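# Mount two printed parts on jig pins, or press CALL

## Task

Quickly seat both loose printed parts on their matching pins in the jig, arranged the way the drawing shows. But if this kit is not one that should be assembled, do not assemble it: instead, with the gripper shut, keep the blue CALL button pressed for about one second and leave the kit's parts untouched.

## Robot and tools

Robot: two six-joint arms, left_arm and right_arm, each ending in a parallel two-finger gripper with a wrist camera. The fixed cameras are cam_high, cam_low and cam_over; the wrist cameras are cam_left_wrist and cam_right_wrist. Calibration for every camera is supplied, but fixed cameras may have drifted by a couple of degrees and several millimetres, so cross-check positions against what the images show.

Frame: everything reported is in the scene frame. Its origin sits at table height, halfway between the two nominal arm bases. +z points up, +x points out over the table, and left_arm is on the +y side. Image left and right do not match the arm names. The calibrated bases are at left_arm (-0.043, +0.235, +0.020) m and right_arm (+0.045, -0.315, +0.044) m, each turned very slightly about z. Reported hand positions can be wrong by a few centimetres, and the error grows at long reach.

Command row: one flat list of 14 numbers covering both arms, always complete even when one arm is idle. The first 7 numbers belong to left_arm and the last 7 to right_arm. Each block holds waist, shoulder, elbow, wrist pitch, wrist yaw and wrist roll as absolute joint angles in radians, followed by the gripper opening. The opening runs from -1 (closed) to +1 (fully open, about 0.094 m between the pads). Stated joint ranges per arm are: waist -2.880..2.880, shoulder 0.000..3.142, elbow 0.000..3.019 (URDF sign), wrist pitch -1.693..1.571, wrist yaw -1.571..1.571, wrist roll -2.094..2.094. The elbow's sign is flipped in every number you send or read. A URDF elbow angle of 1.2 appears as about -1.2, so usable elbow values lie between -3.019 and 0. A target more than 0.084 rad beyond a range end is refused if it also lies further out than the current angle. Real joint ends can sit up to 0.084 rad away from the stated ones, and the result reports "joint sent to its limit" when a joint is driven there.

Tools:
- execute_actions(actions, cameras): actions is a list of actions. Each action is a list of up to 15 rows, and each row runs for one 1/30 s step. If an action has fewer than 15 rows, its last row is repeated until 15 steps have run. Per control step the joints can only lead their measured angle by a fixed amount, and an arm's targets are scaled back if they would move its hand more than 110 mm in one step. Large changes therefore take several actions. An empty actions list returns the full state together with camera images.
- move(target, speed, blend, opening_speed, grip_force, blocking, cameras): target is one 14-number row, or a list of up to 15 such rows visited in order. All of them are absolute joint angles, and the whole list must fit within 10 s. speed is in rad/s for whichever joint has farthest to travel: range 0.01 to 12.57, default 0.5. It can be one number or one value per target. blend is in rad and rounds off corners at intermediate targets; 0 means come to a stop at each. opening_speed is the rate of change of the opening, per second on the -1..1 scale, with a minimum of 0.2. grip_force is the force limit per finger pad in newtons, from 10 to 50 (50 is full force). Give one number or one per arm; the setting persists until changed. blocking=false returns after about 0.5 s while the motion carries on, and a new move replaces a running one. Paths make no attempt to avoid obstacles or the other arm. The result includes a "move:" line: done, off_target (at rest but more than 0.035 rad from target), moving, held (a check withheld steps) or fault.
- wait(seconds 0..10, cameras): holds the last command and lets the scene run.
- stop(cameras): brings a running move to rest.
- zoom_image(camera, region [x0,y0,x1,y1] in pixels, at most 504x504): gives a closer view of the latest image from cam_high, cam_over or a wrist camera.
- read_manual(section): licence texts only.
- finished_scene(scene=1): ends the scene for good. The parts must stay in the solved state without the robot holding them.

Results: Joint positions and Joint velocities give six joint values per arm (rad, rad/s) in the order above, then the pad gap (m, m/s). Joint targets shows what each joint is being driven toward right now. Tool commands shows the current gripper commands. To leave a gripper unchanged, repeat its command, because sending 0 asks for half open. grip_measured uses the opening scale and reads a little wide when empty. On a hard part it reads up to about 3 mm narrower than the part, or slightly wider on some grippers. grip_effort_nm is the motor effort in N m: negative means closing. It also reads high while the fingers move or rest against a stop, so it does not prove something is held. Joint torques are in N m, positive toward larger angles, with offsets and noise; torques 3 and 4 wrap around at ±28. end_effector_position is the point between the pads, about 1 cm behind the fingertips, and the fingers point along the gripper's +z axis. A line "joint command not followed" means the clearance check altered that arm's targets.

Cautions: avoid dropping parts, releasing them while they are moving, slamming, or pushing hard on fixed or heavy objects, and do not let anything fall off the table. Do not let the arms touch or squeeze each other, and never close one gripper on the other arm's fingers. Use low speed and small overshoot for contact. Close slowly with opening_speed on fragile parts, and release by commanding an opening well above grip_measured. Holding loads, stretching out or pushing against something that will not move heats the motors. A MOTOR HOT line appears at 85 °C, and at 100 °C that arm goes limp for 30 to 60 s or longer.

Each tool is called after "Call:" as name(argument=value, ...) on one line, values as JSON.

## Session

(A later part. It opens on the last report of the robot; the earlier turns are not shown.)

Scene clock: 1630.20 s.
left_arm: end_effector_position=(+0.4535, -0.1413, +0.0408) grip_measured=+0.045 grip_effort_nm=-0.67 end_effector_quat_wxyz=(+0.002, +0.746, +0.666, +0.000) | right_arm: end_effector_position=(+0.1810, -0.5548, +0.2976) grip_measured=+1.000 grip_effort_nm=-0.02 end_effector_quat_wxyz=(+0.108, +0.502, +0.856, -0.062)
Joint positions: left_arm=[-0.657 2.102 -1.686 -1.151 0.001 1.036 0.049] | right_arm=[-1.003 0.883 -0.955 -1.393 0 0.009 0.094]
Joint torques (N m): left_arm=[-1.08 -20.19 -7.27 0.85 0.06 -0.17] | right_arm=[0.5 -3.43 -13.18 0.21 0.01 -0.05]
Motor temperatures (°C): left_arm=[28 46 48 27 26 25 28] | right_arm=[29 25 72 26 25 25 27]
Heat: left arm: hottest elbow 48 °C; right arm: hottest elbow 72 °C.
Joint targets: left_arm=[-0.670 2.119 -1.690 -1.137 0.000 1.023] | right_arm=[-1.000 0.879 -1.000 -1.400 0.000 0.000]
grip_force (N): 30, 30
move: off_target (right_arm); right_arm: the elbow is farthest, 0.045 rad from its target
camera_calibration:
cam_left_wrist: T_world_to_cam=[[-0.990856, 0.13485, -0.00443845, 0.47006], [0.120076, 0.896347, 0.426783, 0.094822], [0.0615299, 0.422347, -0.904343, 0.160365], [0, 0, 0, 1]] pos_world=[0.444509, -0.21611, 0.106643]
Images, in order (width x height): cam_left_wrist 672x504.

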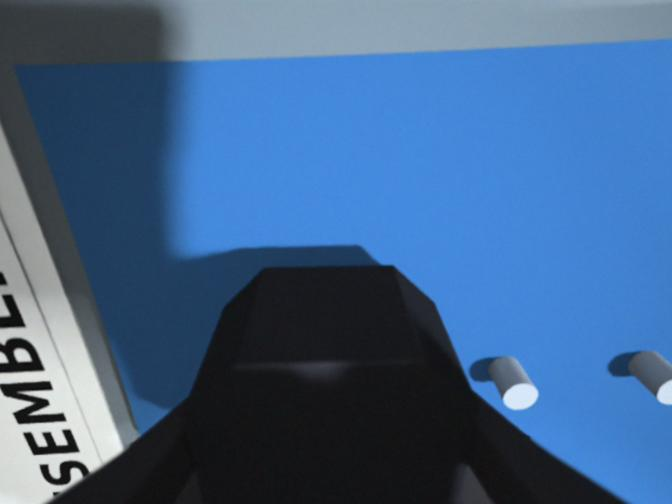

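Call:
move(target=[-0.670,2.126,-1.684,-1.126,0.0,1.023,-0.1,-1.0,0.879,-1.0,-1.4,0,0,1.0], speed=0.03)

Call:
move(target=[-0.670,2.132,-1.679,-1.115,0.0,1.023,-0.1,-1.0,0.879,-1.0,-1.4,0,0,1.0], speed=0.03, cameras=["cam_left_wrist"])

Scene clock: 1640.33 s.
left_arm: end_effector_position=(+0.4552, -0.1425, +0.0408) grip_measured=+0.045 grip_effort_nm=-0.67 end_effector_quat_wxyz=(+0.006, +0.746, +0.666, +0.001) | right_arm: end_effector_position=(+0.1810, -0.5548, +0.2976) grip_measured=+1.000 grip_effort_nm=-0.02 end_effector_quat_wxyz=(+0.108, +0.502, +0.856, -0.062)
Joint positions: left_arm=[-0.657 2.102 -1.686 -1.143 0.001 1.035 0.049] | right_arm=[-1.003 0.883 -0.955 -1.393 0 0.009 0.094]
Joint torques (N m): left_arm=[-1.08 -19.6 -6.84 1.05 0.05 -0.15] | right_arm=[0.56 -3.43 -13.18 0.21 0.01 -0.05]
Motor temperatures (°C): left_arm=[28 45 48 27 26 25 28] | right_arm=[29 25 72 26 25 25 27]
Heat: left arm: hottest elbow 48 °C; right arm: hottest elbow 72 °C.
Joint targets: left_arm=[-0.670 2.126 -1.684 -1.126 0.000 1.023] | right_arm=[-1.000 0.879 -1.000 -1.400 0.000 0.000]
grip_force (N): 30, 30
move: off_target (right_arm); right_arm: the elbow is farthest, 0.045 rad from its target

Scene clock: 1641.03 s.
left_arm: end_effector_position=(+0.4562, -0.1433, +0.0405) grip_measured=+0.045 grip_effort_nm=-0.67 end_effector_quat_wxyz=(+0.009, +0.745, +0.667, +0.001) | right_arm: end_effector_position=(+0.1810, -0.5548, +0.2976) grip_measured=+1.000 grip_effort_nm=-0.02 end_effector_quat_wxyz=(+0.108, +0.502, +0.856, -0.062)
Joint positions: left_arm=[-0.657 2.102 -1.685 -1.136 0.001 1.035 0.049] | right_arm=[-1.003 0.883 -0.955 -1.393 0 0.009 0.094]
Joint torques (N m): left_arm=[-0.91 -19.02 -6.57 1.18 0.06 -0.15] | right_arm=[0.5 -3.37 -13.16 0.23 0.01 -0.05]
Motor temperatures (°C): left_arm=[28 45 48 27 26 25 28] | right_arm=[29 25 72 26 25 25 27]
Heat: left arm: hottest elbow 48 °C; right arm: hottest elbow 72 °C.
Joint targets: left_arm=[-0.670 2.132 -1.679 -1.115 0.000 1.023] | right_arm=[-1.000 0.879 -1.000 -1.400 0.000 0.000]
grip_force (N): 30, 30
move: off_target (right_arm); right_arm: the elbow is farthest, 0.045 rad from its target
camera_calibration:
cam_left_wrist: T_world_to_cam=[[-0.990937, 0.133251, -0.0169941, 0.473373], [0.113812, 0.900033, 0.420698, 0.100061], [0.0713535, 0.414951, -0.907042, 0.155368], [0, 0, 0, 1]] pos_world=[0.446608, -0.217606, 0.106874]
Images, in order (width x height): cam_left_wrist 672x504.

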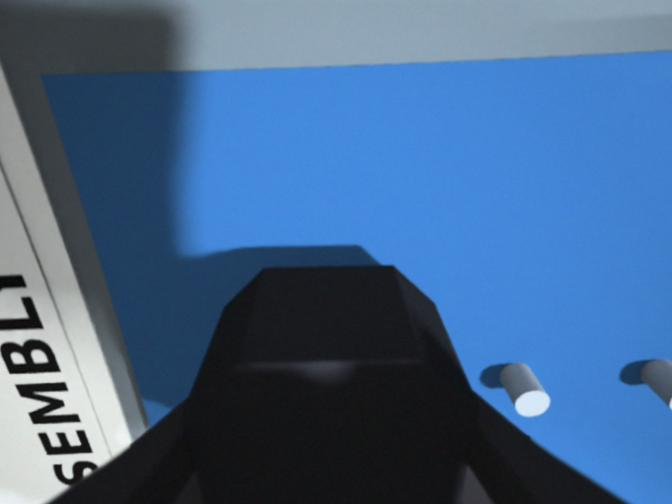

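Call:
move(target=[[-0.62,2.03,-1.78,-1.24,0.0,1.06,-0.1,-1.0,0.879,-1.0,-1.4,0,0,1.0],[-0.670,2.108,-1.7035,-1.159,0.0,1.023,-0.1,-1.0,0.879,-1.0,-1.4,0,0,1.0],[-0.670,2.1206,-1.6885,-1.131,0.0,1.023,-0.1,-1.0,0.879,-1.0,-1.4,0,0,1.0]], speed=[0.15,0.08,0.03], grip_force=45)

Scene clock: 1727.30 s.
left_arm: end_effector_position=(+0.4537, -0.1432, +0.0409) grip_measured=+0.036 grip_effort_nm=-0.94 end_effector_quat_wxyz=(+0.005, +0.746, +0.665, +0.000) | right_arm: end_effector_position=(+0.1810, -0.5548, +0.2976) grip_measured=+1.000 grip_effort_nm=-0.02 end_effector_quat_wxyz=(+0.108, +0.502, +0.856, -0.062)
Joint positions: left_arm=[-0.66 2.101 -1.685 -1.145 0.001 1.036 0.049] | right_arm=[-1.003 0.883 -0.955 -1.393 0 0.009 0.094]
Joint torques (N m): left_arm=[-1.08 -19.96 -7.25 0.9 0.06 -0.15] | right_arm=[0.56 -3.43 -13.18 0.21 0.01 -0.05]
Motor temperatures (°C): left_arm=[28 44 47 27 26 25 28] | right_arm=[29 25 73 26 25 25 27]
Heat: left arm: hottest elbow 47 °C; right arm: hottest elbow 73 °C.
Joint targets: left_arm=[-0.670 2.121 -1.689 -1.131 0.000 1.023] | right_arm=[-1.000 0.879 -1.000 -1.400 0.000 0.000]
grip_force (N): 45, 45
move: off_target (right_arm); right_arm: the elbow is farthest, 0.045 rad from its target

Call:
move(target=[[-0.62,2.03,-1.78,-1.24,0.0,1.06,-0.1,-1.0,0.879,-1.0,-1.4,0,0,1.0],[-0.667,2.108,-1.7035,-1.159,0.0,1.023,-0.1,-1.0,0.879,-1.0,-1.4,0,0,1.0],[-0.667,2.1196,-1.689,-1.1415,0.0,1.023,-0.1,-1.0,0.879,-1.0,-1.4,0,0,1.0]], speed=[0.15,0.08,0.03])

Scene clock: 1741.77 s.
left_arm: end_effector_position=(+0.4529, -0.1399, +0.0405) grip_measured=+0.036 grip_effort_nm=-0.94 end_effector_quat_wxyz=(+0.000, +0.745, +0.667, -0.001) | right_arm: end_effector_position=(+0.1810, -0.5548, +0.2976) grip_measured=+1.000 grip_effort_nm=-0.02 end_effector_quat_wxyz=(+0.108, +0.502, +0.856, -0.062)
Joint positions: left_arm=[-0.656 2.102 -1.685 -1.155 0.001 1.036 0.049] | right_arm=[-1.003 0.883 -0.955 -1.393 0 0.009 0.094]
Joint torques (N m): left_arm=[-0.85 -20.13 -7.25 0.84 0.05 -0.16] | right_arm=[0.56 -3.43 -13.16 0.23 0.01 -0.05]
Motor temperatures (°C): left_arm=[28 45 48 27 26 25 29] | right_arm=[29 25 74 26 25 25 27]
Heat: left arm: hottest elbow 48 °C; right arm: hottest elbow 74 °C.
Joint targets: left_arm=[-0.667 2.120 -1.689 -1.142 0.000 1.023] | right_arm=[-1.000 0.879 -1.000 -1.400 0.000 0.000]
grip_force (N): 45, 45
move: off_target (right_arm); right_arm: the elbow is farthest, 0.045 rad from its target

Call:
wait(seconds=0.1, cameras=["cam_left_wrist","cam_high","cam_low"])

Call:
zoom_image(camera="cam_left_wrist", region=[450, 310, 670, 475])

Call:
zoom_image(camera="cam_left_wrist", region=[240, 220, 420, 355])

Call:
zoom_image(camera="cam_low", region=[260, 200, 400, 305])

Call:
zoom_image(camera="cam_high", region=[250, 170, 390, 275])

Scene clock: 1752.33 s.
left_arm: end_effector_position=(+0.4529, -0.1399, +0.0405) grip_measured=+0.036 grip_effort_nm=-0.94 end_effector_quat_wxyz=(+0.000, +0.745, +0.667, -0.001) | right_arm: end_effector_position=(+0.1810, -0.5548, +0.2976) grip_measured=+1.000 grip_effort_nm=-0.02 end_effector_quat_wxyz=(+0.108, +0.502, +0.856, -0.062)
Joint positions: left_arm=[-0.656 2.102 -1.685 -1.155 0.001 1.036 0.049] | right_arm=[-1.003 0.883 -0.955 -1.393 0 0.009 0.094]
Joint torques (N m): left_arm=[-0.79 -20.01 -7.21 0.84 0.06 -0.15] | right_arm=[0.56 -3.37 -13.16 0.21 0.01 -0.05]
Motor temperatures (°C): left_arm=[28 45 48 27 26 25 29] | right_arm=[29 25 74 26 25 25 27]
Heat: left arm: hottest elbow 48 °C; right arm: hottest elbow 74 °C.
Joint targets: left_arm=[-0.667 2.120 -1.689 -1.142 0.000 1.023] | right_arm=[-1.000 0.879 -1.000 -1.400 0.000 0.000]
Tool commands: left_gripper/opening=-0.1 right_gripper/opening=+1.0
grip_force (N): 45, 45
wait: 0.10 s; at rest from the start
camera_calibration:
cam_left_wrist: T_world_to_cam=[[-0.991026, 0.133672, -0.000214271, 0.468978], [0.120658, 0.895233, 0.428952, 0.0932291], [0.0575306, 0.425077, -0.903327, 0.16176], [0, 0, 0, 1]] pos_world=[0.444214, -0.214911, 0.106232]
Images, in order (width x height): cam_high 672x504, cam_low 672x504, cam_left_wrist 672x504.

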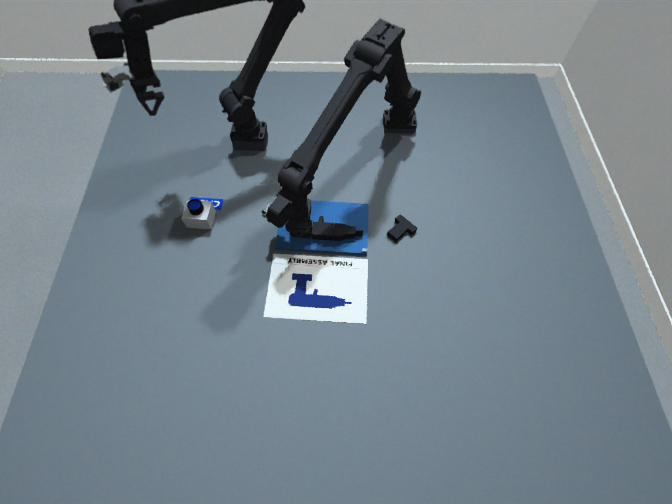

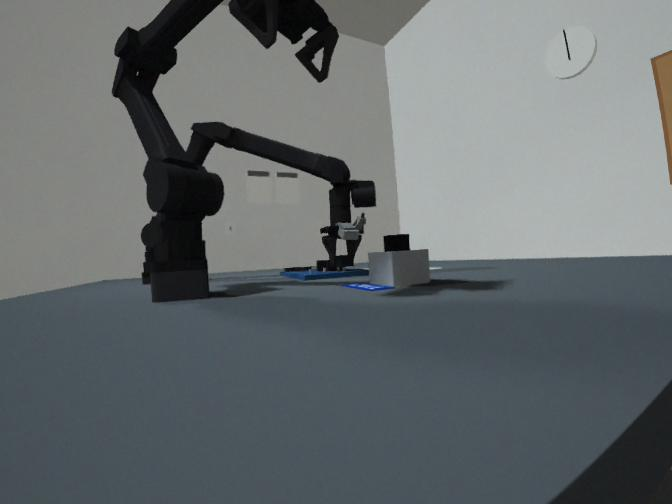

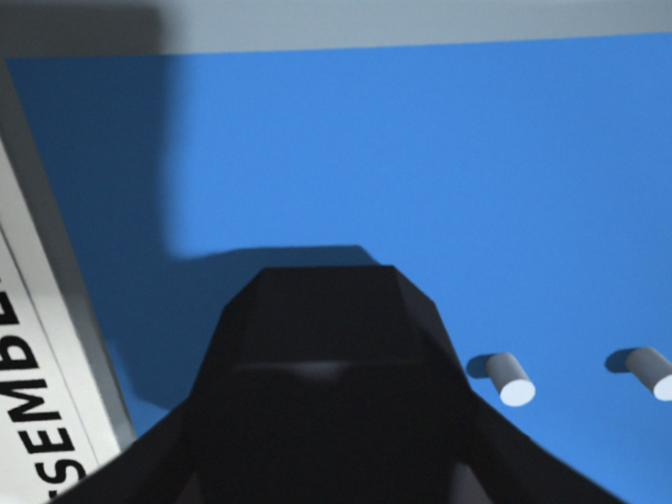

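Scaled by 2.291 from the camera's 672x504 image, which has a finer 960x720 frame.

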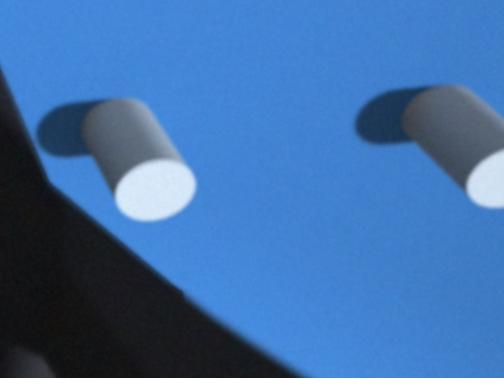

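Scaled by 2.800 from the camera's 672x504 image, which has a finer 960x720 frame.

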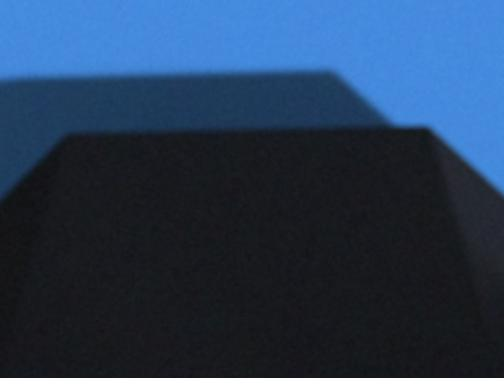

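Scaled by 3.600 from the camera's 672x504 image, which has a finer 960x720 frame.

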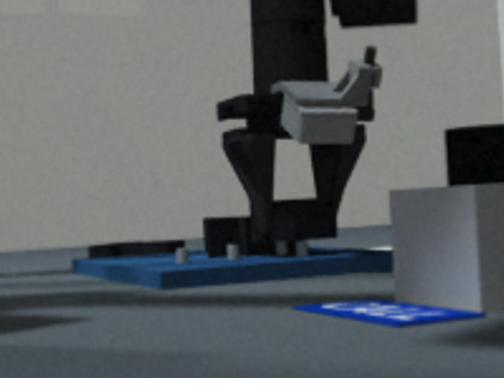

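Scaled by 3.600 from the camera's 672x504 image, which has a finer 960x720 frame.

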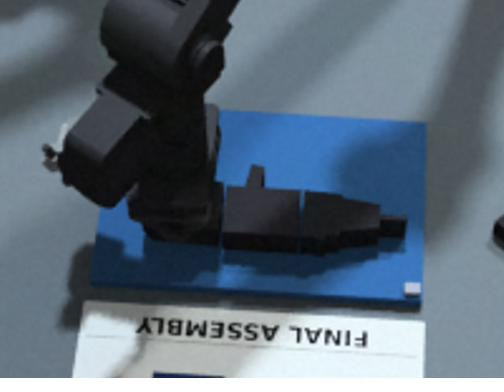

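Call:
move(target=[[-0.62,2.03,-1.78,-1.24,0.0,1.06,-0.1,-1.0,0.879,-0.7,-1.4,0,0,1.0],[-0.662,2.108,-1.7035,-1.159,0.0,1.023,-0.1,-1.0,0.879,-0.7,-1.4,0,0,1.0],[-0.662,2.124,-1.686,-1.140,0.0,1.023,-0.1,-1.0,0.879,-0.7,-1.4,0,0,1.0],[-0.676,2.124,-1.686,-1.140,0.0,1.023,-0.1,-1.0,0.879,-0.7,-1.4,0,0,1.0]], speed=[0.15,0.08,0.03,0.01])

Scene clock: 1839.10 s.
left_arm: end_effector_position=(+0.4495, -0.1416, +0.0365) grip_measured=+0.036 grip_effort_nm=-0.94 end_effector_quat_wxyz=(-0.004, +0.747, +0.665, +0.000) | right_arm: end_effector_position=(+0.1478, -0.4967, +0.1945) grip_measured=+1.000 grip_effort_nm=-0.02 end_effector_quat_wxyz=(-0.001, +0.506, +0.863, +0.001)
Joint positions: left_arm=[-0.662 2.107 -1.682 -1.155 -0.001 1.035 0.049] | right_arm=[-1.003 0.883 -0.704 -1.394 0 0.009 0.094]
Joint torques (N m): left_arm=[-1.26 -20.13 -7.28 0.9 0.14 -0.15] | right_arm=[0.5 -2.78 -8.65 -0.17 0.01 -0.05]
Motor temperatures (°C): left_arm=[28 45 48 27 26 25 30] | right_arm=[28 25 74 26 25 25 27]
Heat: left arm: hottest elbow 48 °C; right arm: hottest elbow 74 °C.
Joint targets: left_arm=[-0.676 2.124 -1.686 -1.140 0.000 1.023] | right_arm=[-1.000 0.879 -0.700 -1.400 0.000 0.000]
grip_force (N): 45, 45
move: done

Call:
move(target=[-0.674,2.134,-1.680,-1.134,0.0,1.023,-0.1,-1.0,0.879,-0.7,-1.4,0,0,1.0], speed=0.03, cameras=["cam_left_wrist","cam_low","cam_high"])

Call:
zoom_image(camera="cam_low", region=[260, 200, 400, 305])

Call:
zoom_image(camera="cam_high", region=[250, 170, 390, 275])

Scene clock: 1847.80 s.
left_arm: end_effector_position=(+0.4493, -0.1415, +0.0297) grip_measured=+0.036 grip_effort_nm=-0.94 end_effector_quat_wxyz=(-0.006, +0.747, +0.665, -0.001) | right_arm: end_effector_position=(+0.1478, -0.4967, +0.1945) grip_measured=+1.000 grip_effort_nm=-0.02 end_effector_quat_wxyz=(-0.001, +0.506, +0.863, +0.001)
Joint positions: left_arm=[-0.662 2.116 -1.678 -1.145 -0.001 1.035 0.049] | right_arm=[-1.003 0.883 -0.704 -1.394 0 0.009 0.094]
Joint torques (N m): left_arm=[-0.91 -20.25 -7.09 0.73 0.15 -0.14] | right_arm=[0.5 -2.78 -8.65 -0.17 0.01 -0.05]
Motor temperatures (°C): left_arm=[28 45 47 27 26 25 30] | right_arm=[28 25 74 26 25 25 27]
Heat: left arm: hottest elbow 47 °C; right arm: hottest elbow 74 °C.
Joint targets: left_arm=[-0.674 2.134 -1.680 -1.134 0.000 1.023] | right_arm=[-1.000 0.879 -0.700 -1.400 0.000 0.000]
grip_force (N): 45, 45
move: done
camera_calibration:
cam_left_wrist: T_world_to_cam=[[-0.990316, 0.138598, 0.008044, 0.465848], [0.128237, 0.891005, 0.435506, 0.0955495], [0.0531932, 0.43232, -0.90015, 0.155709], [0, 0, 0, 1]] pos_world=[0.440801, -0.217017, 0.0948019]
Images, in order (width x height): cam_high 672x504, cam_low 672x504, cam_left_wrist 672x504.

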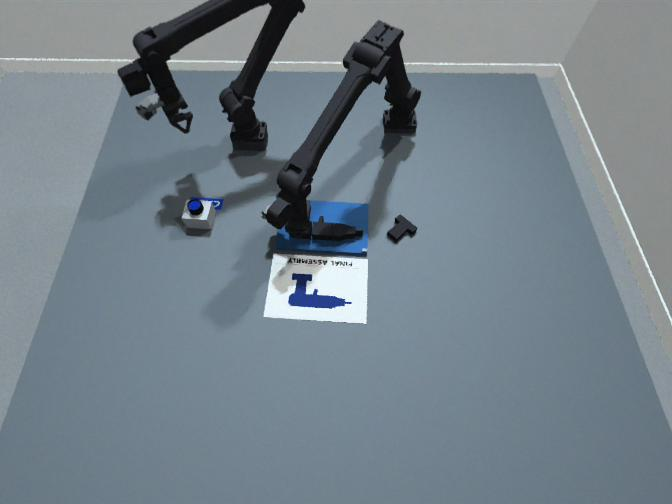

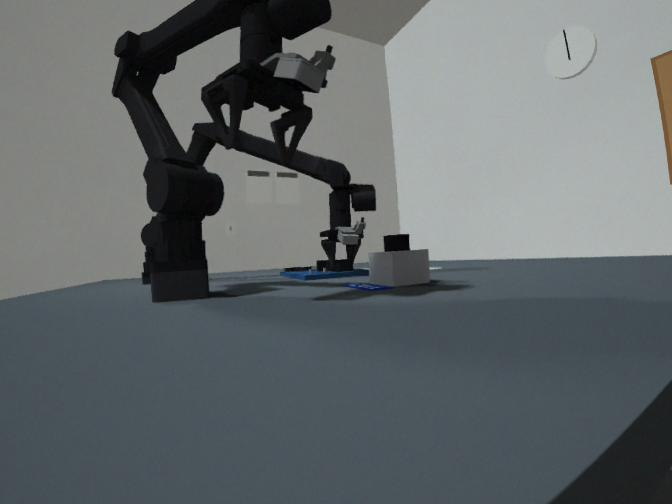

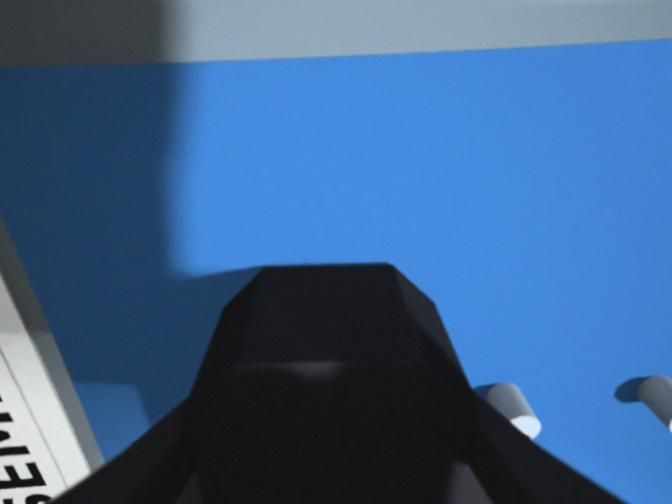

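Scaled by 3.600 from the camera's 672x504 image, which has a finer 960x720 frame.

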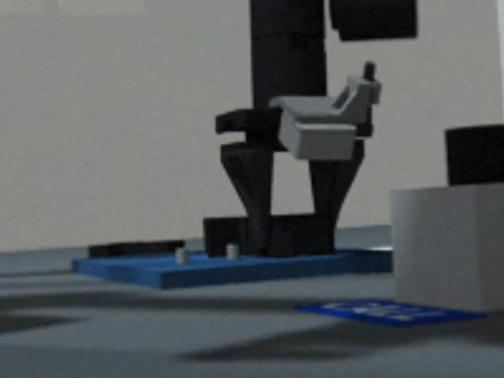

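Scaled by 3.600 from the camera's 672x504 image, which has a finer 960x720 frame.

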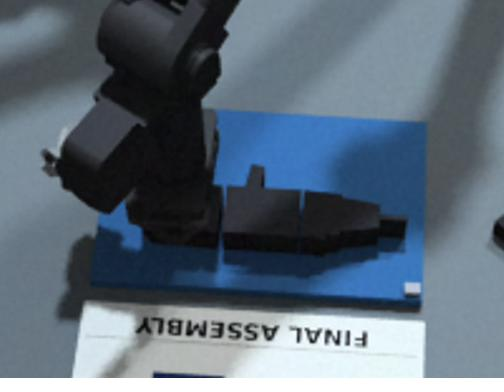

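Call:
move(target=[[-0.674,2.134,-1.680,-1.134,0.0,1.023,0.2,-1.0,0.879,-0.7,-1.4,0,0,1.0],[-0.668,2.085,-1.73,-1.150,0.0,1.023,0.2,-1.0,0.879,-0.7,-1.4,0,0,1.0],[-0.668,2.010,-1.805,-1.30,0.0,1.023,0.2,-1.0,0.879,-0.7,-1.4,0,0,1.0]], speed=[0.05,0.1,0.1], opening_speed=0.3, cameras=["cam_left_wrist"])

Scene clock: 1881.30 s.
left_arm: end_effector_position=(+0.4501, -0.1420, +0.1035) grip_measured=+0.198 grip_effort_nm=0.12 end_effector_quat_wxyz=(+0.000, +0.747, +0.665, +0.000) | right_arm: end_effector_position=(+0.1478, -0.4967, +0.1945) grip_measured=+1.000 grip_effort_nm=-0.02 end_effector_quat_wxyz=(-0.001, +0.506, +0.863, +0.001)
Joint positions: left_arm=[-0.662 2.04 -1.757 -1.288 -0.001 1.035 0.056] | right_arm=[-1.003 0.883 -0.704 -1.394 0 0.009 0.094]
Joint torques (N m): left_arm=[-0.56 -23.71 -10.76 -0.13 0.13 -0.15] | right_arm=[0.56 -2.78 -8.64 -0.17 0.01 -0.05]
Motor temperatures (°C): left_arm=[28 46 49 27 26 25 30] | right_arm=[28 25 70 26 25 25 27]
Heat: left arm: hottest elbow 49 °C; right arm: hottest elbow 70 °C.
Joint targets: left_arm=[-0.668 2.010 -1.805 -1.300 0.000 1.023] | right_arm=[-1.000 0.879 -0.700 -1.400 0.000 0.000]
grip_force (N): 45, 45
move: off_target (left_arm); left_arm: the elbow is farthest, 0.048 rad from its target
camera_calibration:
cam_left_wrist: T_world_to_cam=[[-0.990346, 0.138603, -0.00196024, 0.467066], [0.124271, 0.894033, 0.430421, 0.0665198], [0.0614101, 0.426022, -0.902626, 0.218079], [0, 0, 0, 1]] pos_world=[0.440898, -0.217114, 0.169128]
Images, in order (width x height): cam_left_wrist 672x504.

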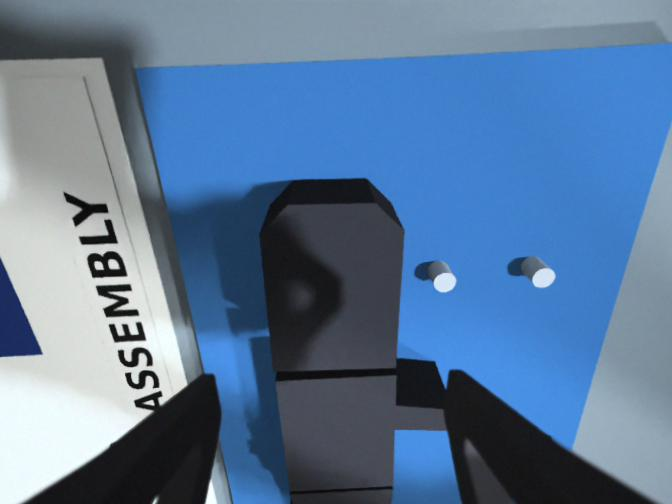

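Call:
move(target=[[-0.662,1.88,-1.83,-1.46,0.0,1.023,0.2,-1.0,0.6,-0.6,-1.4,0,0,1.0],[-0.052,1.645,-1.25,-1.121,0.0,0.756,1.0,-1.0,0.6,-0.6,-1.4,0,0,1.0]], speed=[0.3,0.6], cameras=["cam_left_wrist","cam_over"])

Scene clock: 1954.33 s.
left_arm: end_effector_position=(+0.4343, +0.2197, +0.1144) grip_measured=+0.998 grip_effort_nm=0.12 end_effector_quat_wxyz=(+0.004, +0.389, +0.921, +0.002) | right_arm: end_effector_position=(+0.1308, -0.4668, +0.2026) grip_measured=+1.000 grip_effort_nm=-0.02 end_effector_quat_wxyz=(+0.077, +0.504, +0.859, -0.044)
Joint positions: left_arm=[-0.041 1.672 -1.244 -1.135 -0.001 0.768 0.094] | right_arm=[-1.003 0.604 -0.606 -1.395 0 0.009 0.094]
Joint torques (N m): left_arm=[-0.97 -17.38 -7.38 0.94 0.13 -0.15] | right_arm=[0.56 -0.15 -8.9 0.17 0.01 -0.05]
Motor temperatures (°C): left_arm=[28 52 59 27 26 25 28] | right_arm=[28 25 66 26 25 25 27]
Heat: left arm: hottest elbow 59 °C; right arm: hottest elbow 66 °C.
Joint targets: left_arm=[-0.052 1.645 -1.250 -1.121 0.000 0.756] | right_arm=[-1.000 0.600 -0.600 -1.400 0.000 0.000]
grip_force (N): 45, 45
move: done
camera_calibration:
cam_left_wrist: T_world_to_cam=[[-0.732317, -0.680912, -0.00842389, 0.470093], [-0.61892, 0.660384, 0.425243, 0.11509], [-0.28399, 0.316626, -0.90504, 0.249086], [0, 0, 0, 1]] pos_world=[0.486226, 0.165221, 0.180451]
Images, in order (width x height): cam_over 672x504, cam_left_wrist 672x504.

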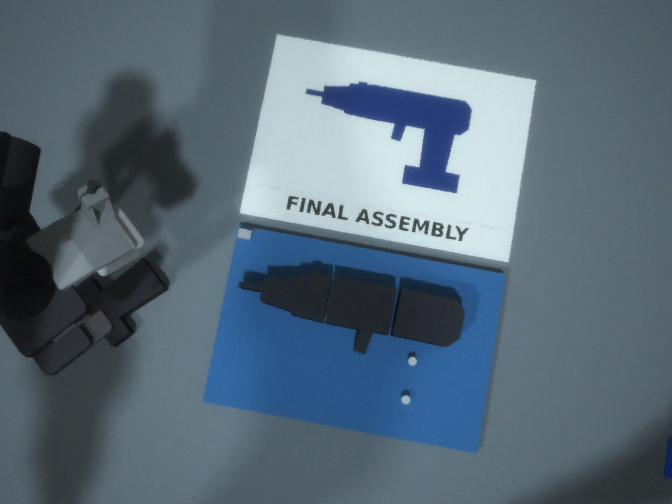

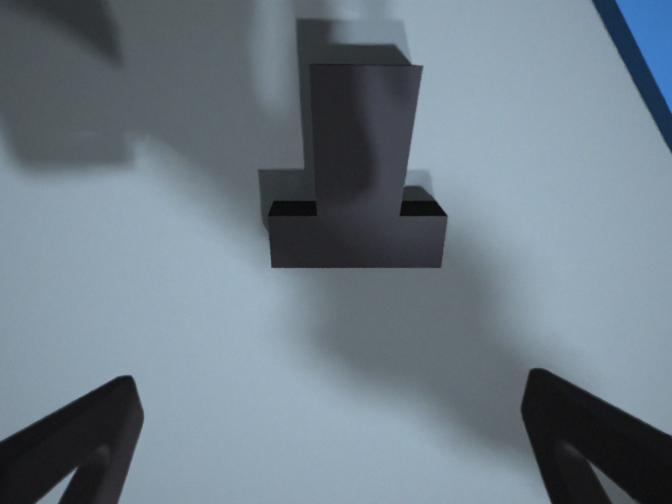

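Call:
move(target=[-0.0765,1.750,-1.181,-0.993,0.0,0.756,1.0,-1.0,0.6,-0.6,-1.4,0,0,1.0], speed=0.15, cameras=["cam_left_wrist"])

Scene clock: 1989.93 s.
left_arm: end_effector_position=(+0.4327, +0.2091, +0.0619) grip_measured=+0.998 grip_effort_nm=0.12 end_effector_quat_wxyz=(+0.001, +0.399, +0.917, +0.001) | right_arm: end_effector_position=(+0.1308, -0.4668, +0.2026) grip_measured=+1.000 grip_effort_nm=-0.02 end_effector_quat_wxyz=(+0.077, +0.504, +0.859, -0.044)
Joint positions: left_arm=[-0.063 1.738 -1.177 -1.007 -0.001 0.768 0.094] | right_arm=[-1.003 0.604 -0.606 -1.395 0 0.009 0.094]
Joint torques (N m): left_arm=[-1.08 -14.33 -6.75 0.91 0.13 -0.15] | right_arm=[0.5 -0.21 -8.88 0.18 0.01 -0.05]
Motor temperatures (°C): left_arm=[28 46 51 27 26 25 27] | right_arm=[28 25 64 26 25 25 27]
Heat: left arm: hottest elbow 51 °C; right arm: hottest elbow 64 °C.
Joint targets: left_arm=[-0.076 1.750 -1.181 -0.993 0.000 0.756] | right_arm=[-1.000 0.600 -0.600 -1.400 0.000 0.000]
grip_force (N): 45, 45
move: done
camera_calibration:
cam_left_wrist: T_world_to_cam=[[-0.747509, -0.664234, -0.0048861, 0.464121], [-0.601763, 0.674055, 0.428406, 0.132947], [-0.281268, 0.323178, -0.903573, 0.201782], [0, 0, 0, 1]] pos_world=[0.483692, 0.15346, 0.127638]
Images, in order (width x height): cam_left_wrist 672x504.

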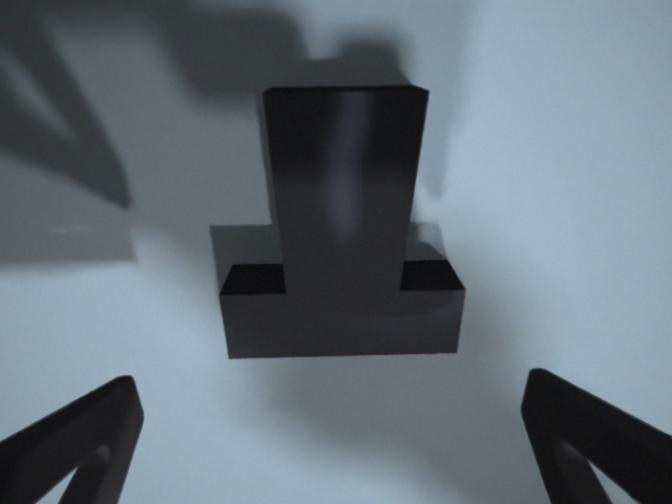

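Call:
move(target=[-0.082,1.8093,-1.1366,-0.8908,0,0.7485,1.0,-1.0,0.6,-0.6,-1.4,0,0,1.0], speed=0.1, cameras=["cam_left_wrist","cam_over"])

Scene clock: 2051.27 s.
left_arm: end_effector_position=(+0.4325, +0.2069, +0.0242) grip_measured=+0.998 grip_effort_nm=0.12 end_effector_quat_wxyz=(+0.004, +0.398, +0.917, +0.002) | right_arm: end_effector_position=(+0.1308, -0.4668, +0.2026) grip_measured=+1.000 grip_effort_nm=-0.02 end_effector_quat_wxyz=(+0.077, +0.504, +0.859, -0.044)
Joint positions: left_arm=[-0.068 1.792 -1.135 -0.904 -0.001 0.761 0.094] | right_arm=[-1.003 0.604 -0.606 -1.395 0 0.009 0.094]
Joint torques (N m): left_arm=[-1.2 -14.27 -6.19 0.94 0.13 -0.15] | right_arm=[0.5 -0.15 -8.91 0.2 0.01 -0.05]
Motor temperatures (°C): left_arm=[28 40 47 27 26 25 27] | right_arm=[28 25 63 26 25 25 27]
Heat: left arm: hottest elbow 47 °C; right arm: hottest elbow 63 °C.
Joint targets: left_arm=[-0.082 1.809 -1.136 -0.891 0.000 0.748] | right_arm=[-1.000 0.600 -0.600 -1.400 0.000 0.000]
grip_force (N): 45, 45
move: done
camera_calibration:
cam_left_wrist: T_world_to_cam=[[-0.745897, -0.665997, -0.00924123, 0.462057], [-0.60597, 0.672779, 0.424463, 0.152612], [-0.276474, 0.322205, -0.905398, 0.166626], [0, 0, 0, 1]] pos_world=[0.483193, 0.151367, 0.0903548]
Images, in order (width x height): cam_over 672x504, cam_left_wrist 672x504.

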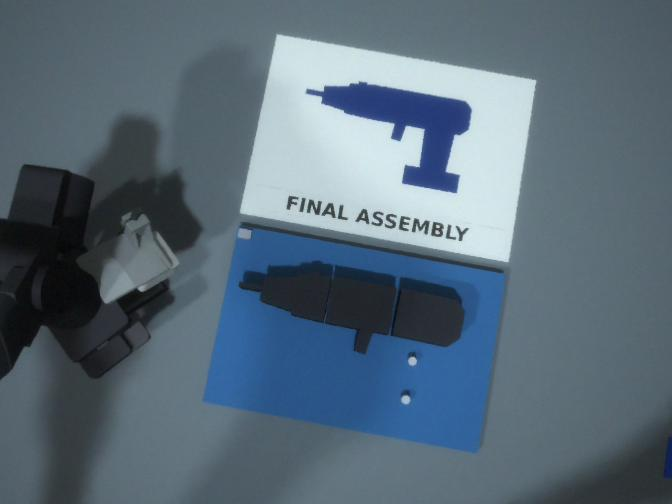

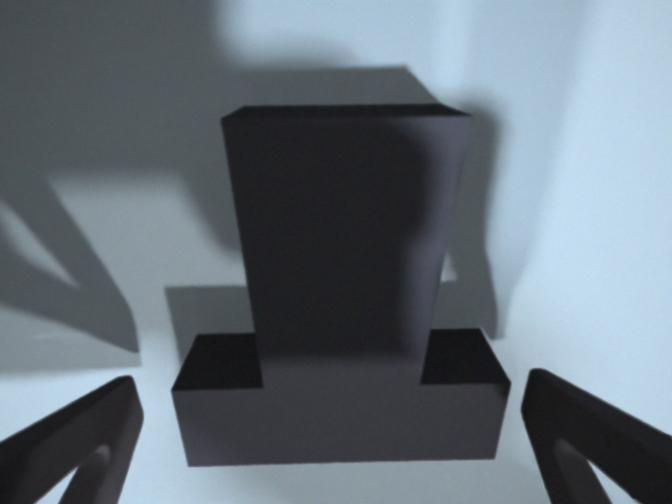

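Call:
move(target=[-0.0865,1.8215,-1.136,-0.8875,0,0.7485,1.0,-1.0,0.6,-0.6,-1.4,0,0,1.0], speed=0.1, cameras=["cam_left_wrist"])

Scene clock: 2095.93 s.
left_arm: end_effector_position=(+0.4318, +0.2046, +0.0196) grip_measured=+0.998 grip_effort_nm=0.12 end_effector_quat_wxyz=(+0.001, +0.401, +0.916, +0.001) | right_arm: end_effector_position=(+0.1308, -0.4668, +0.2026) grip_measured=+1.000 grip_effort_nm=-0.02 end_effector_quat_wxyz=(+0.077, +0.504, +0.859, -0.044)
Joint positions: left_arm=[-0.073 1.802 -1.135 -0.901 -0.001 0.761 0.094] | right_arm=[-1.003 0.604 -0.606 -1.395 0 0.009 0.094]
Joint torques (N m): left_arm=[-1.2 -14.39 -6.15 0.88 0.14 -0.16] | right_arm=[0.56 -0.21 -8.9 0.2 0.02 -0.05]
Motor temperatures (°C): left_arm=[28 42 47 27 26 25 27] | right_arm=[28 25 63 26 25 25 27]
Heat: left arm: hottest elbow 47 °C; right arm: hottest elbow 63 °C.
Joint targets: left_arm=[-0.087 1.821 -1.136 -0.888 0.000 0.748] | right_arm=[-1.000 0.600 -0.600 -1.400 0.000 0.000]
grip_force (N): 45, 45
move: done
camera_calibration:
cam_left_wrist: T_world_to_cam=[[-0.749243, -0.662282, -0.00406033, 0.460514], [-0.599521, 0.675611, 0.429098, 0.152309], [-0.28144, 0.323933, -0.903249, 0.16465], [0, 0, 0, 1]] pos_world=[0.482689, 0.148753, 0.0852346]
Images, in order (width x height): cam_left_wrist 672x504.

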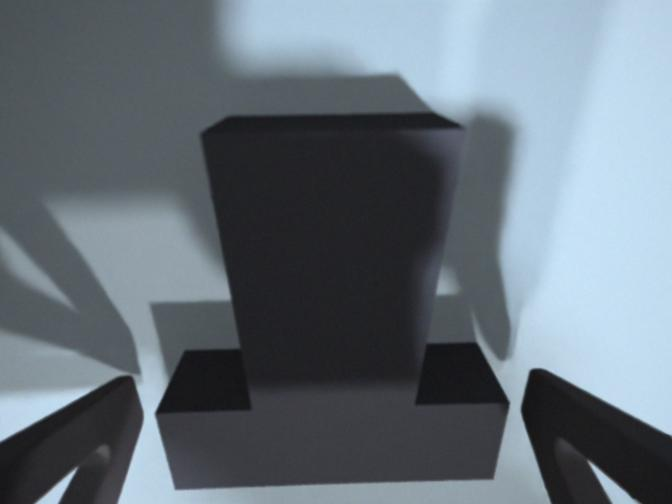

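Call:
move(target=[-0.0865,1.8215,-1.136,-0.8875,0,0.7485,0.45,-1.0,0.6,-0.6,-1.4,0,0,1.0], speed=0.1, opening_speed=0.2, grip_force=[30,45], cameras=["cam_left_wrist"])

Scene clock: 2106.57 s.
left_arm: end_effector_position=(+0.4318, +0.2046, +0.0196) grip_measured=+0.592 grip_effort_nm=-0.67 end_effector_quat_wxyz=(+0.001, +0.401, +0.916, +0.001) | right_arm: end_effector_position=(+0.1308, -0.4668, +0.2026) grip_measured=+1.000 grip_effort_nm=-0.02 end_effector_quat_wxyz=(+0.077, +0.504, +0.859, -0.044)
Joint positions: left_arm=[-0.073 1.802 -1.135 -0.901 -0.001 0.761 0.075] | right_arm=[-1.003 0.604 -0.606 -1.395 0 0.009 0.094]
Joint torques (N m): left_arm=[-1.26 -14.27 -6.08 0.87 0.14 -0.17] | right_arm=[0.5 -0.21 -8.9 0.18 0.01 -0.05]
Motor temperatures (°C): left_arm=[28 41 47 27 26 25 27] | right_arm=[28 25 63 26 25 25 27]
Heat: left arm: hottest elbow 47 °C; right arm: hottest elbow 63 °C.
Joint targets: left_arm=[-0.087 1.821 -1.136 -0.888 0.000 0.749] | right_arm=[-1.000 0.600 -0.600 -1.400 0.000 0.000]
grip_force (N): 30, 45
move: done
camera_calibration:
cam_left_wrist: T_world_to_cam=[[-0.749243, -0.662282, -0.00406033, 0.460514], [-0.599521, 0.675611, 0.429098, 0.152309], [-0.28144, 0.323933, -0.903249, 0.16465], [0, 0, 0, 1]] pos_world=[0.482689, 0.148753, 0.0852346]
Images, in order (width x height): cam_left_wrist 672x504.

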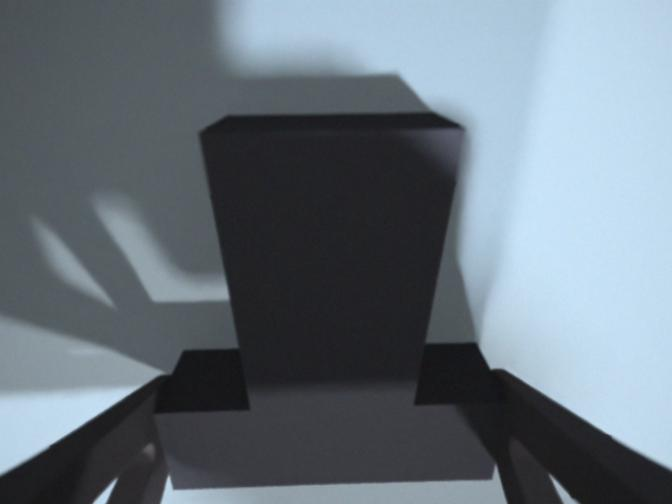

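Call:
move(target=[[-0.0865,1.8215,-1.136,-0.8875,0,0.7485,0.44,-1.0,0.6,-0.6,-1.4,0,0,1.0],[-0.0865,1.776,-1.186,-0.912,0,0.7485,0.44,-1.0,0.6,-0.6,-1.4,0,0,1.0],[-0.0865,1.708,-1.227,-1.018,0,0.7485,0.44,-1.0,0.6,-0.6,-1.4,0,0,1.0]], speed=[0.1,0.1,0.1], blend=[0,0.02,0], grip_force=[45,45], cameras=["cam_left_wrist","cam_high"])

Scene clock: 2124.90 s.
left_arm: end_effector_position=(+0.4337, +0.2045, +0.0628) grip_measured=+0.579 grip_effort_nm=-0.94 end_effector_quat_wxyz=(+0.003, +0.401, +0.916, +0.002) | right_arm: end_effector_position=(+0.1308, -0.4668, +0.2026) grip_measured=+1.000 grip_effort_nm=-0.02 end_effector_quat_wxyz=(+0.077, +0.504, +0.859, -0.044)
Joint positions: left_arm=[-0.073 1.738 -1.18 -1.006 -0.001 0.761 0.074] | right_arm=[-1.003 0.604 -0.606 -1.395 0 0.009 0.094]
Joint torques (N m): left_arm=[-1.08 -18.08 -9.72 -0.13 0.14 -0.16] | right_arm=[0.56 -0.15 -8.88 0.18 0.01 -0.05]
Motor temperatures (°C): left_arm=[28 41 47 27 26 25 27] | right_arm=[28 25 63 26 25 25 27]
Heat: left arm: hottest elbow 47 °C; right arm: hottest elbow 63 °C.
Joint targets: left_arm=[-0.087 1.708 -1.227 -1.018 0.000 0.749] | right_arm=[-1.000 0.600 -0.600 -1.400 0.000 0.000]
grip_force (N): 45, 45
move: off_target (left_arm); left_arm: the elbow is farthest, 0.047 rad from its target
camera_calibration:
cam_left_wrist: T_world_to_cam=[[-0.749229, -0.662274, -0.00706268, 0.462274], [-0.601312, 0.675715, 0.426419, 0.135963], [-0.277634, 0.323732, -0.904498, 0.202719], [0, 0, 0, 1]] pos_world=[0.484387, 0.148653, 0.128646]
Images, in order (width x height): cam_high 672x504, cam_left_wrist 672x504.

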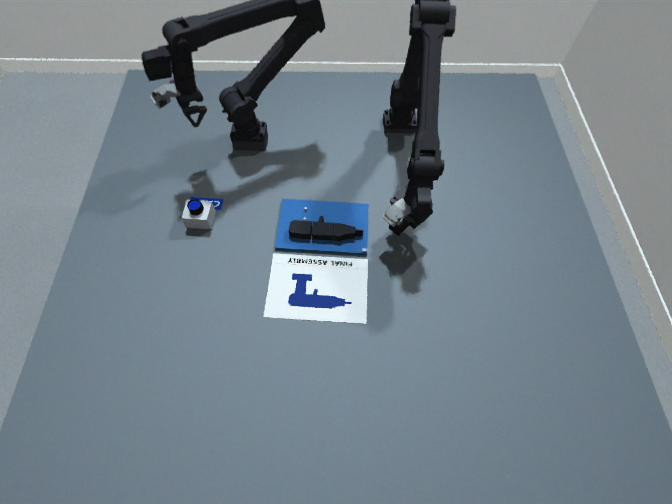

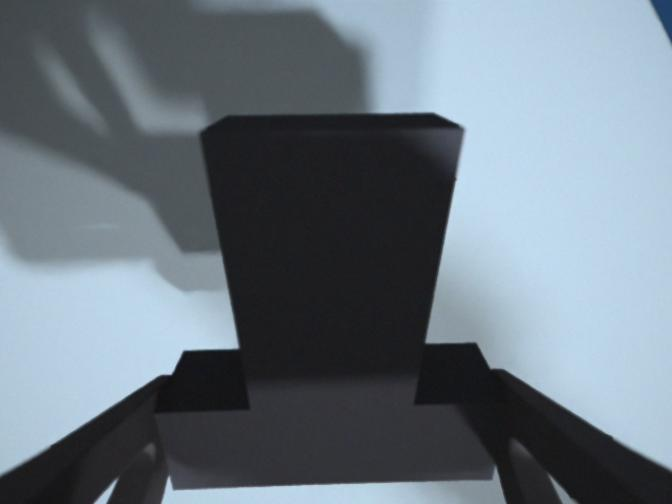

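Call:
move(target=[[-0.0865,1.570,-1.4455,-1.374,0,0.7485,0.44,-1.0,0.6,-0.6,-1.4,0,0,1.0],[-0.2,1.48,-1.2,0.0,0,1.3,0.44,-1.0,0.6,-0.6,-1.4,0,0,1.0],[-0.56,1.48,-0.88,1.473,0,1.57,0.44,-1.0,0.6,-0.6,-1.4,0,0,1.0]], speed=[0.4,0.6,0.6], blend=[0.1,0.15,0], cameras=["cam_over","cam_high"])

Call:
zoom_image(camera="cam_over", region=[200, 100, 500, 400])

Scene clock: 2186.97 s.
left_arm: end_effector_position=(+0.4236, -0.0458, +0.4872) grip_measured=+0.579 grip_effort_nm=-0.94 end_effector_quat_wxyz=(+0.812, +0.320, +0.184, +0.453) | right_arm: end_effector_position=(+0.1308, -0.4668, +0.2026) grip_measured=+1.000 grip_effort_nm=-0.02 end_effector_quat_wxyz=(+0.077, +0.504, +0.859, -0.044)
Joint positions: left_arm=[-0.551 1.509 -0.874 1.45 0 1.558 0.074] | right_arm=[-1.003 0.604 -0.606 -1.395 0 0.009 0.094]
Joint torques (N m): left_arm=[-0.67 -14.74 -7.27 1.98 -0.02 0.07] | right_arm=[0.56 -0.21 -8.88 0.17 0.01 -0.05]
Motor temperatures (°C): left_arm=[28 40 55 27 26 25 29] | right_arm=[28 25 62 26 25 25 27]
Heat: left arm: hottest elbow 55 °C; right arm: hottest elbow 62 °C.
Joint targets: left_arm=[-0.560 1.480 -0.880 1.473 0.000 1.570] | right_arm=[-1.000 0.600 -0.600 -1.400 0.000 0.000]
grip_force (N): 45, 45
move: done
Images, in order (width x height): cam_high 672x504, cam_over 672x504.

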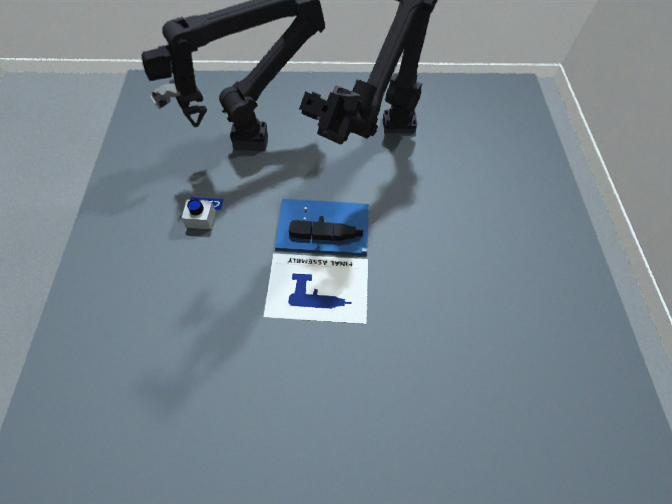

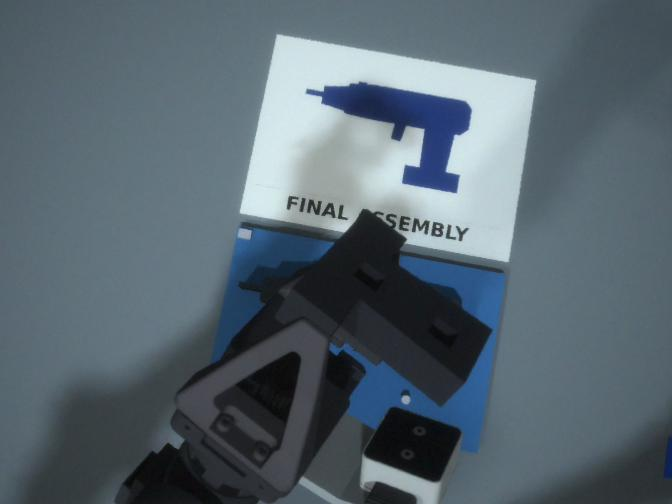

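Scaled by 1.680 from the camera's 672x504 image, which has a finer 960x720 frame.

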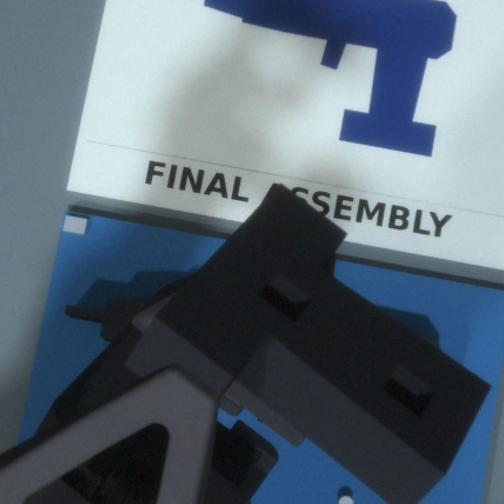

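Call:
zoom_image(camera="cam_over", region=[280, 200, 500, 420])

Scaled by 2.291 from the camera's 672x504 image, which has a finer 960x720 frame.

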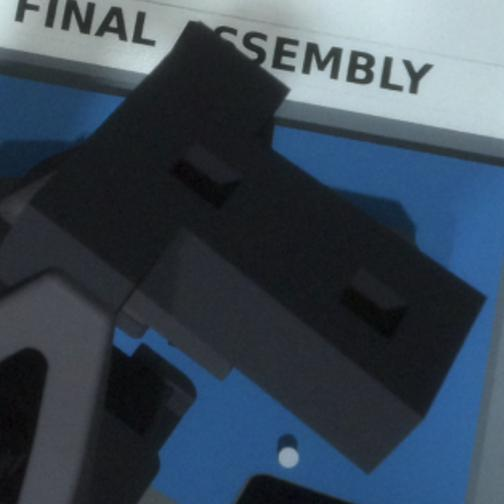

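Call:
zoom_image(camera="cam_over", region=[340, 240, 420, 300])

Call:
zoom_image(camera="cam_over", region=[410, 300, 500, 390])

Call:
zoom_image(camera="cam_over", region=[285, 200, 415, 300])

Scaled by 6.300 from the camera's 672x504 image, which has a finer 960x720 frame.

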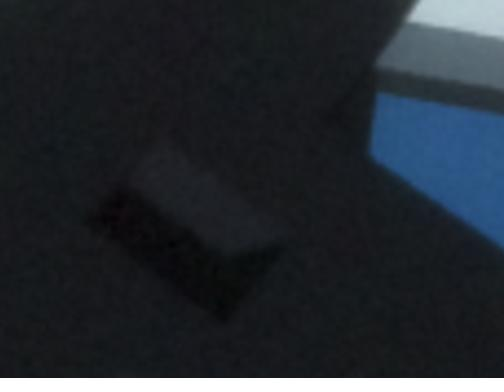

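Scaled by 5.600 from the camera's 672x504 image, which has a finer 960x720 frame.

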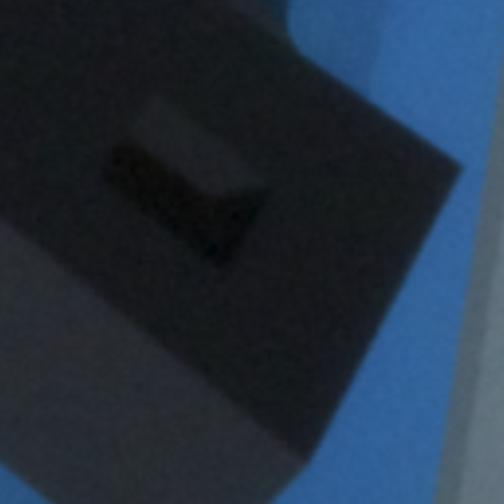

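Scaled by 3.877 from the camera's 672x504 image, which has a finer 960x720 frame.

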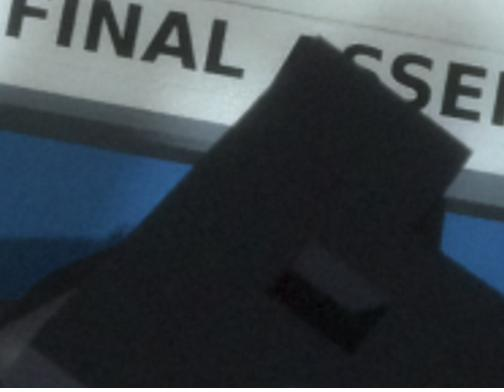

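Call:
move(target=[[-0.5,1.5,-1.25,0.0,0,0.6,0.44,-1.0,0.6,-0.6,-1.4,0,0,1.0],[-0.754,1.786,-1.65,-1.43,0,-0.6575,0.44,-1.0,0.6,-0.6,-1.4,0,0,1.0],[-0.754,1.858,-1.4556,-1.159,0,-0.6575,0.44,-1.0,0.6,-0.6,-1.4,0,0,1.0]], speed=[0.6,0.5,0.15], blend=[0.15,0.05,0], cameras=["cam_left_wrist","cam_over","cam_high"])

Scene clock: 2341.37 s.
left_arm: end_effector_position=(+0.3602, -0.1289, +0.1013) grip_measured=+0.579 grip_effort_nm=-0.94 end_effector_quat_wxyz=(+0.000, +0.044, +0.999, +0.000) | right_arm: end_effector_position=(+0.1308, -0.4668, +0.2026) grip_measured=+1.000 grip_effort_nm=-0.02 end_effector_quat_wxyz=(+0.077, +0.504, +0.859, -0.044)
Joint positions: left_arm=[-0.743 1.846 -1.449 -1.173 0 -0.645 0.074] | right_arm=[-1.003 0.604 -0.606 -1.395 0 0.009 0.094]
Joint torques (N m): left_arm=[-0.91 -17.14 -7.51 0.94 0 -0.17] | right_arm=[0.5 -0.21 -8.9 0.18 0.01 -0.05]
Motor temperatures (°C): left_arm=[27 38 49 27 26 25 30] | right_arm=[28 25 61 26 25 25 27]
Heat: left arm: hottest elbow 49 °C; right arm: hottest elbow 61 °C.
Joint targets: left_arm=[-0.754 1.858 -1.456 -1.159 0.000 -0.658] | right_arm=[-1.000 0.600 -0.600 -1.400 0.000 0.000]
grip_force (N): 45, 45
move: done
camera_calibration:
cam_left_wrist: T_world_to_cam=[[-0.111274, -0.993789, -0.00136896, -0.086395], [-0.897868, 0.0999431, 0.428772, 0.332895], [-0.425972, 0.0489403, -0.903412, 0.343019], [0, 0, 0, 1]] pos_world=[0.435399, -0.135916, 0.167033]
Images, in order (width x height): cam_high 672x504, cam_over 672x504, cam_left_wrist 672x504.

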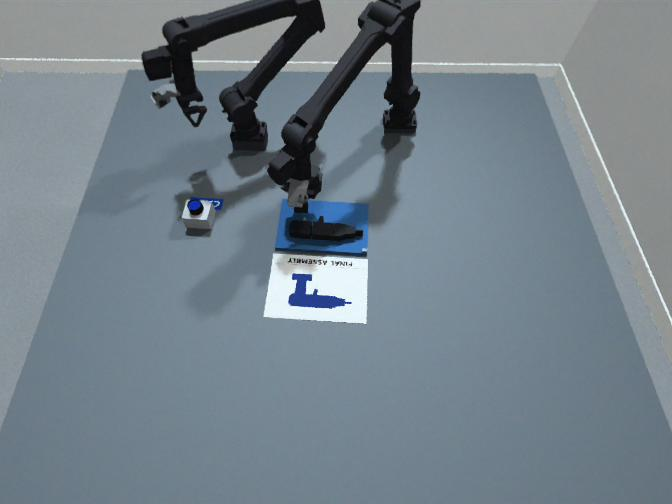

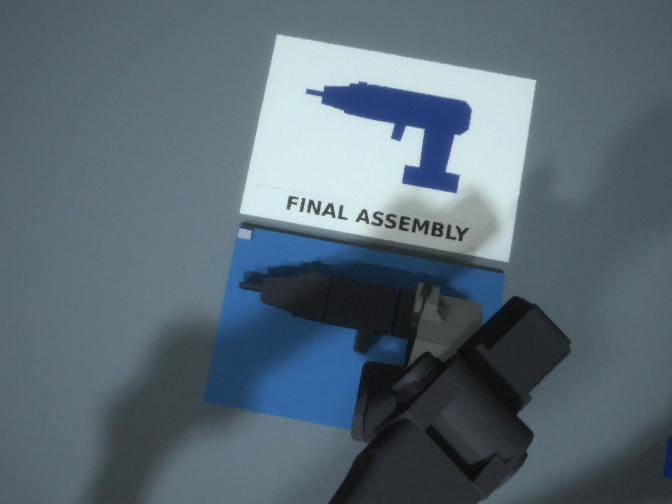

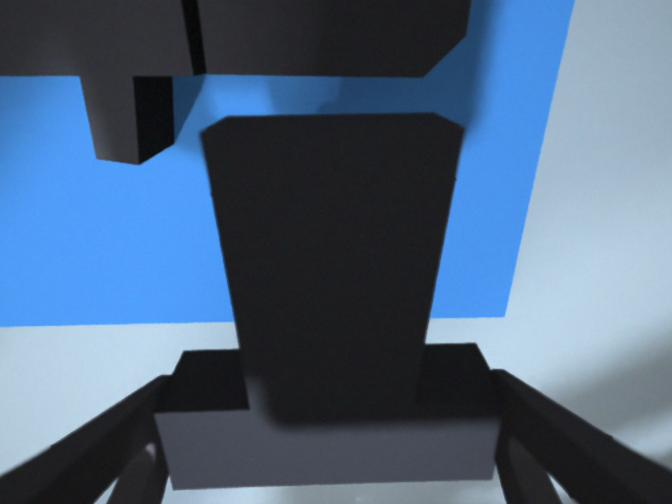

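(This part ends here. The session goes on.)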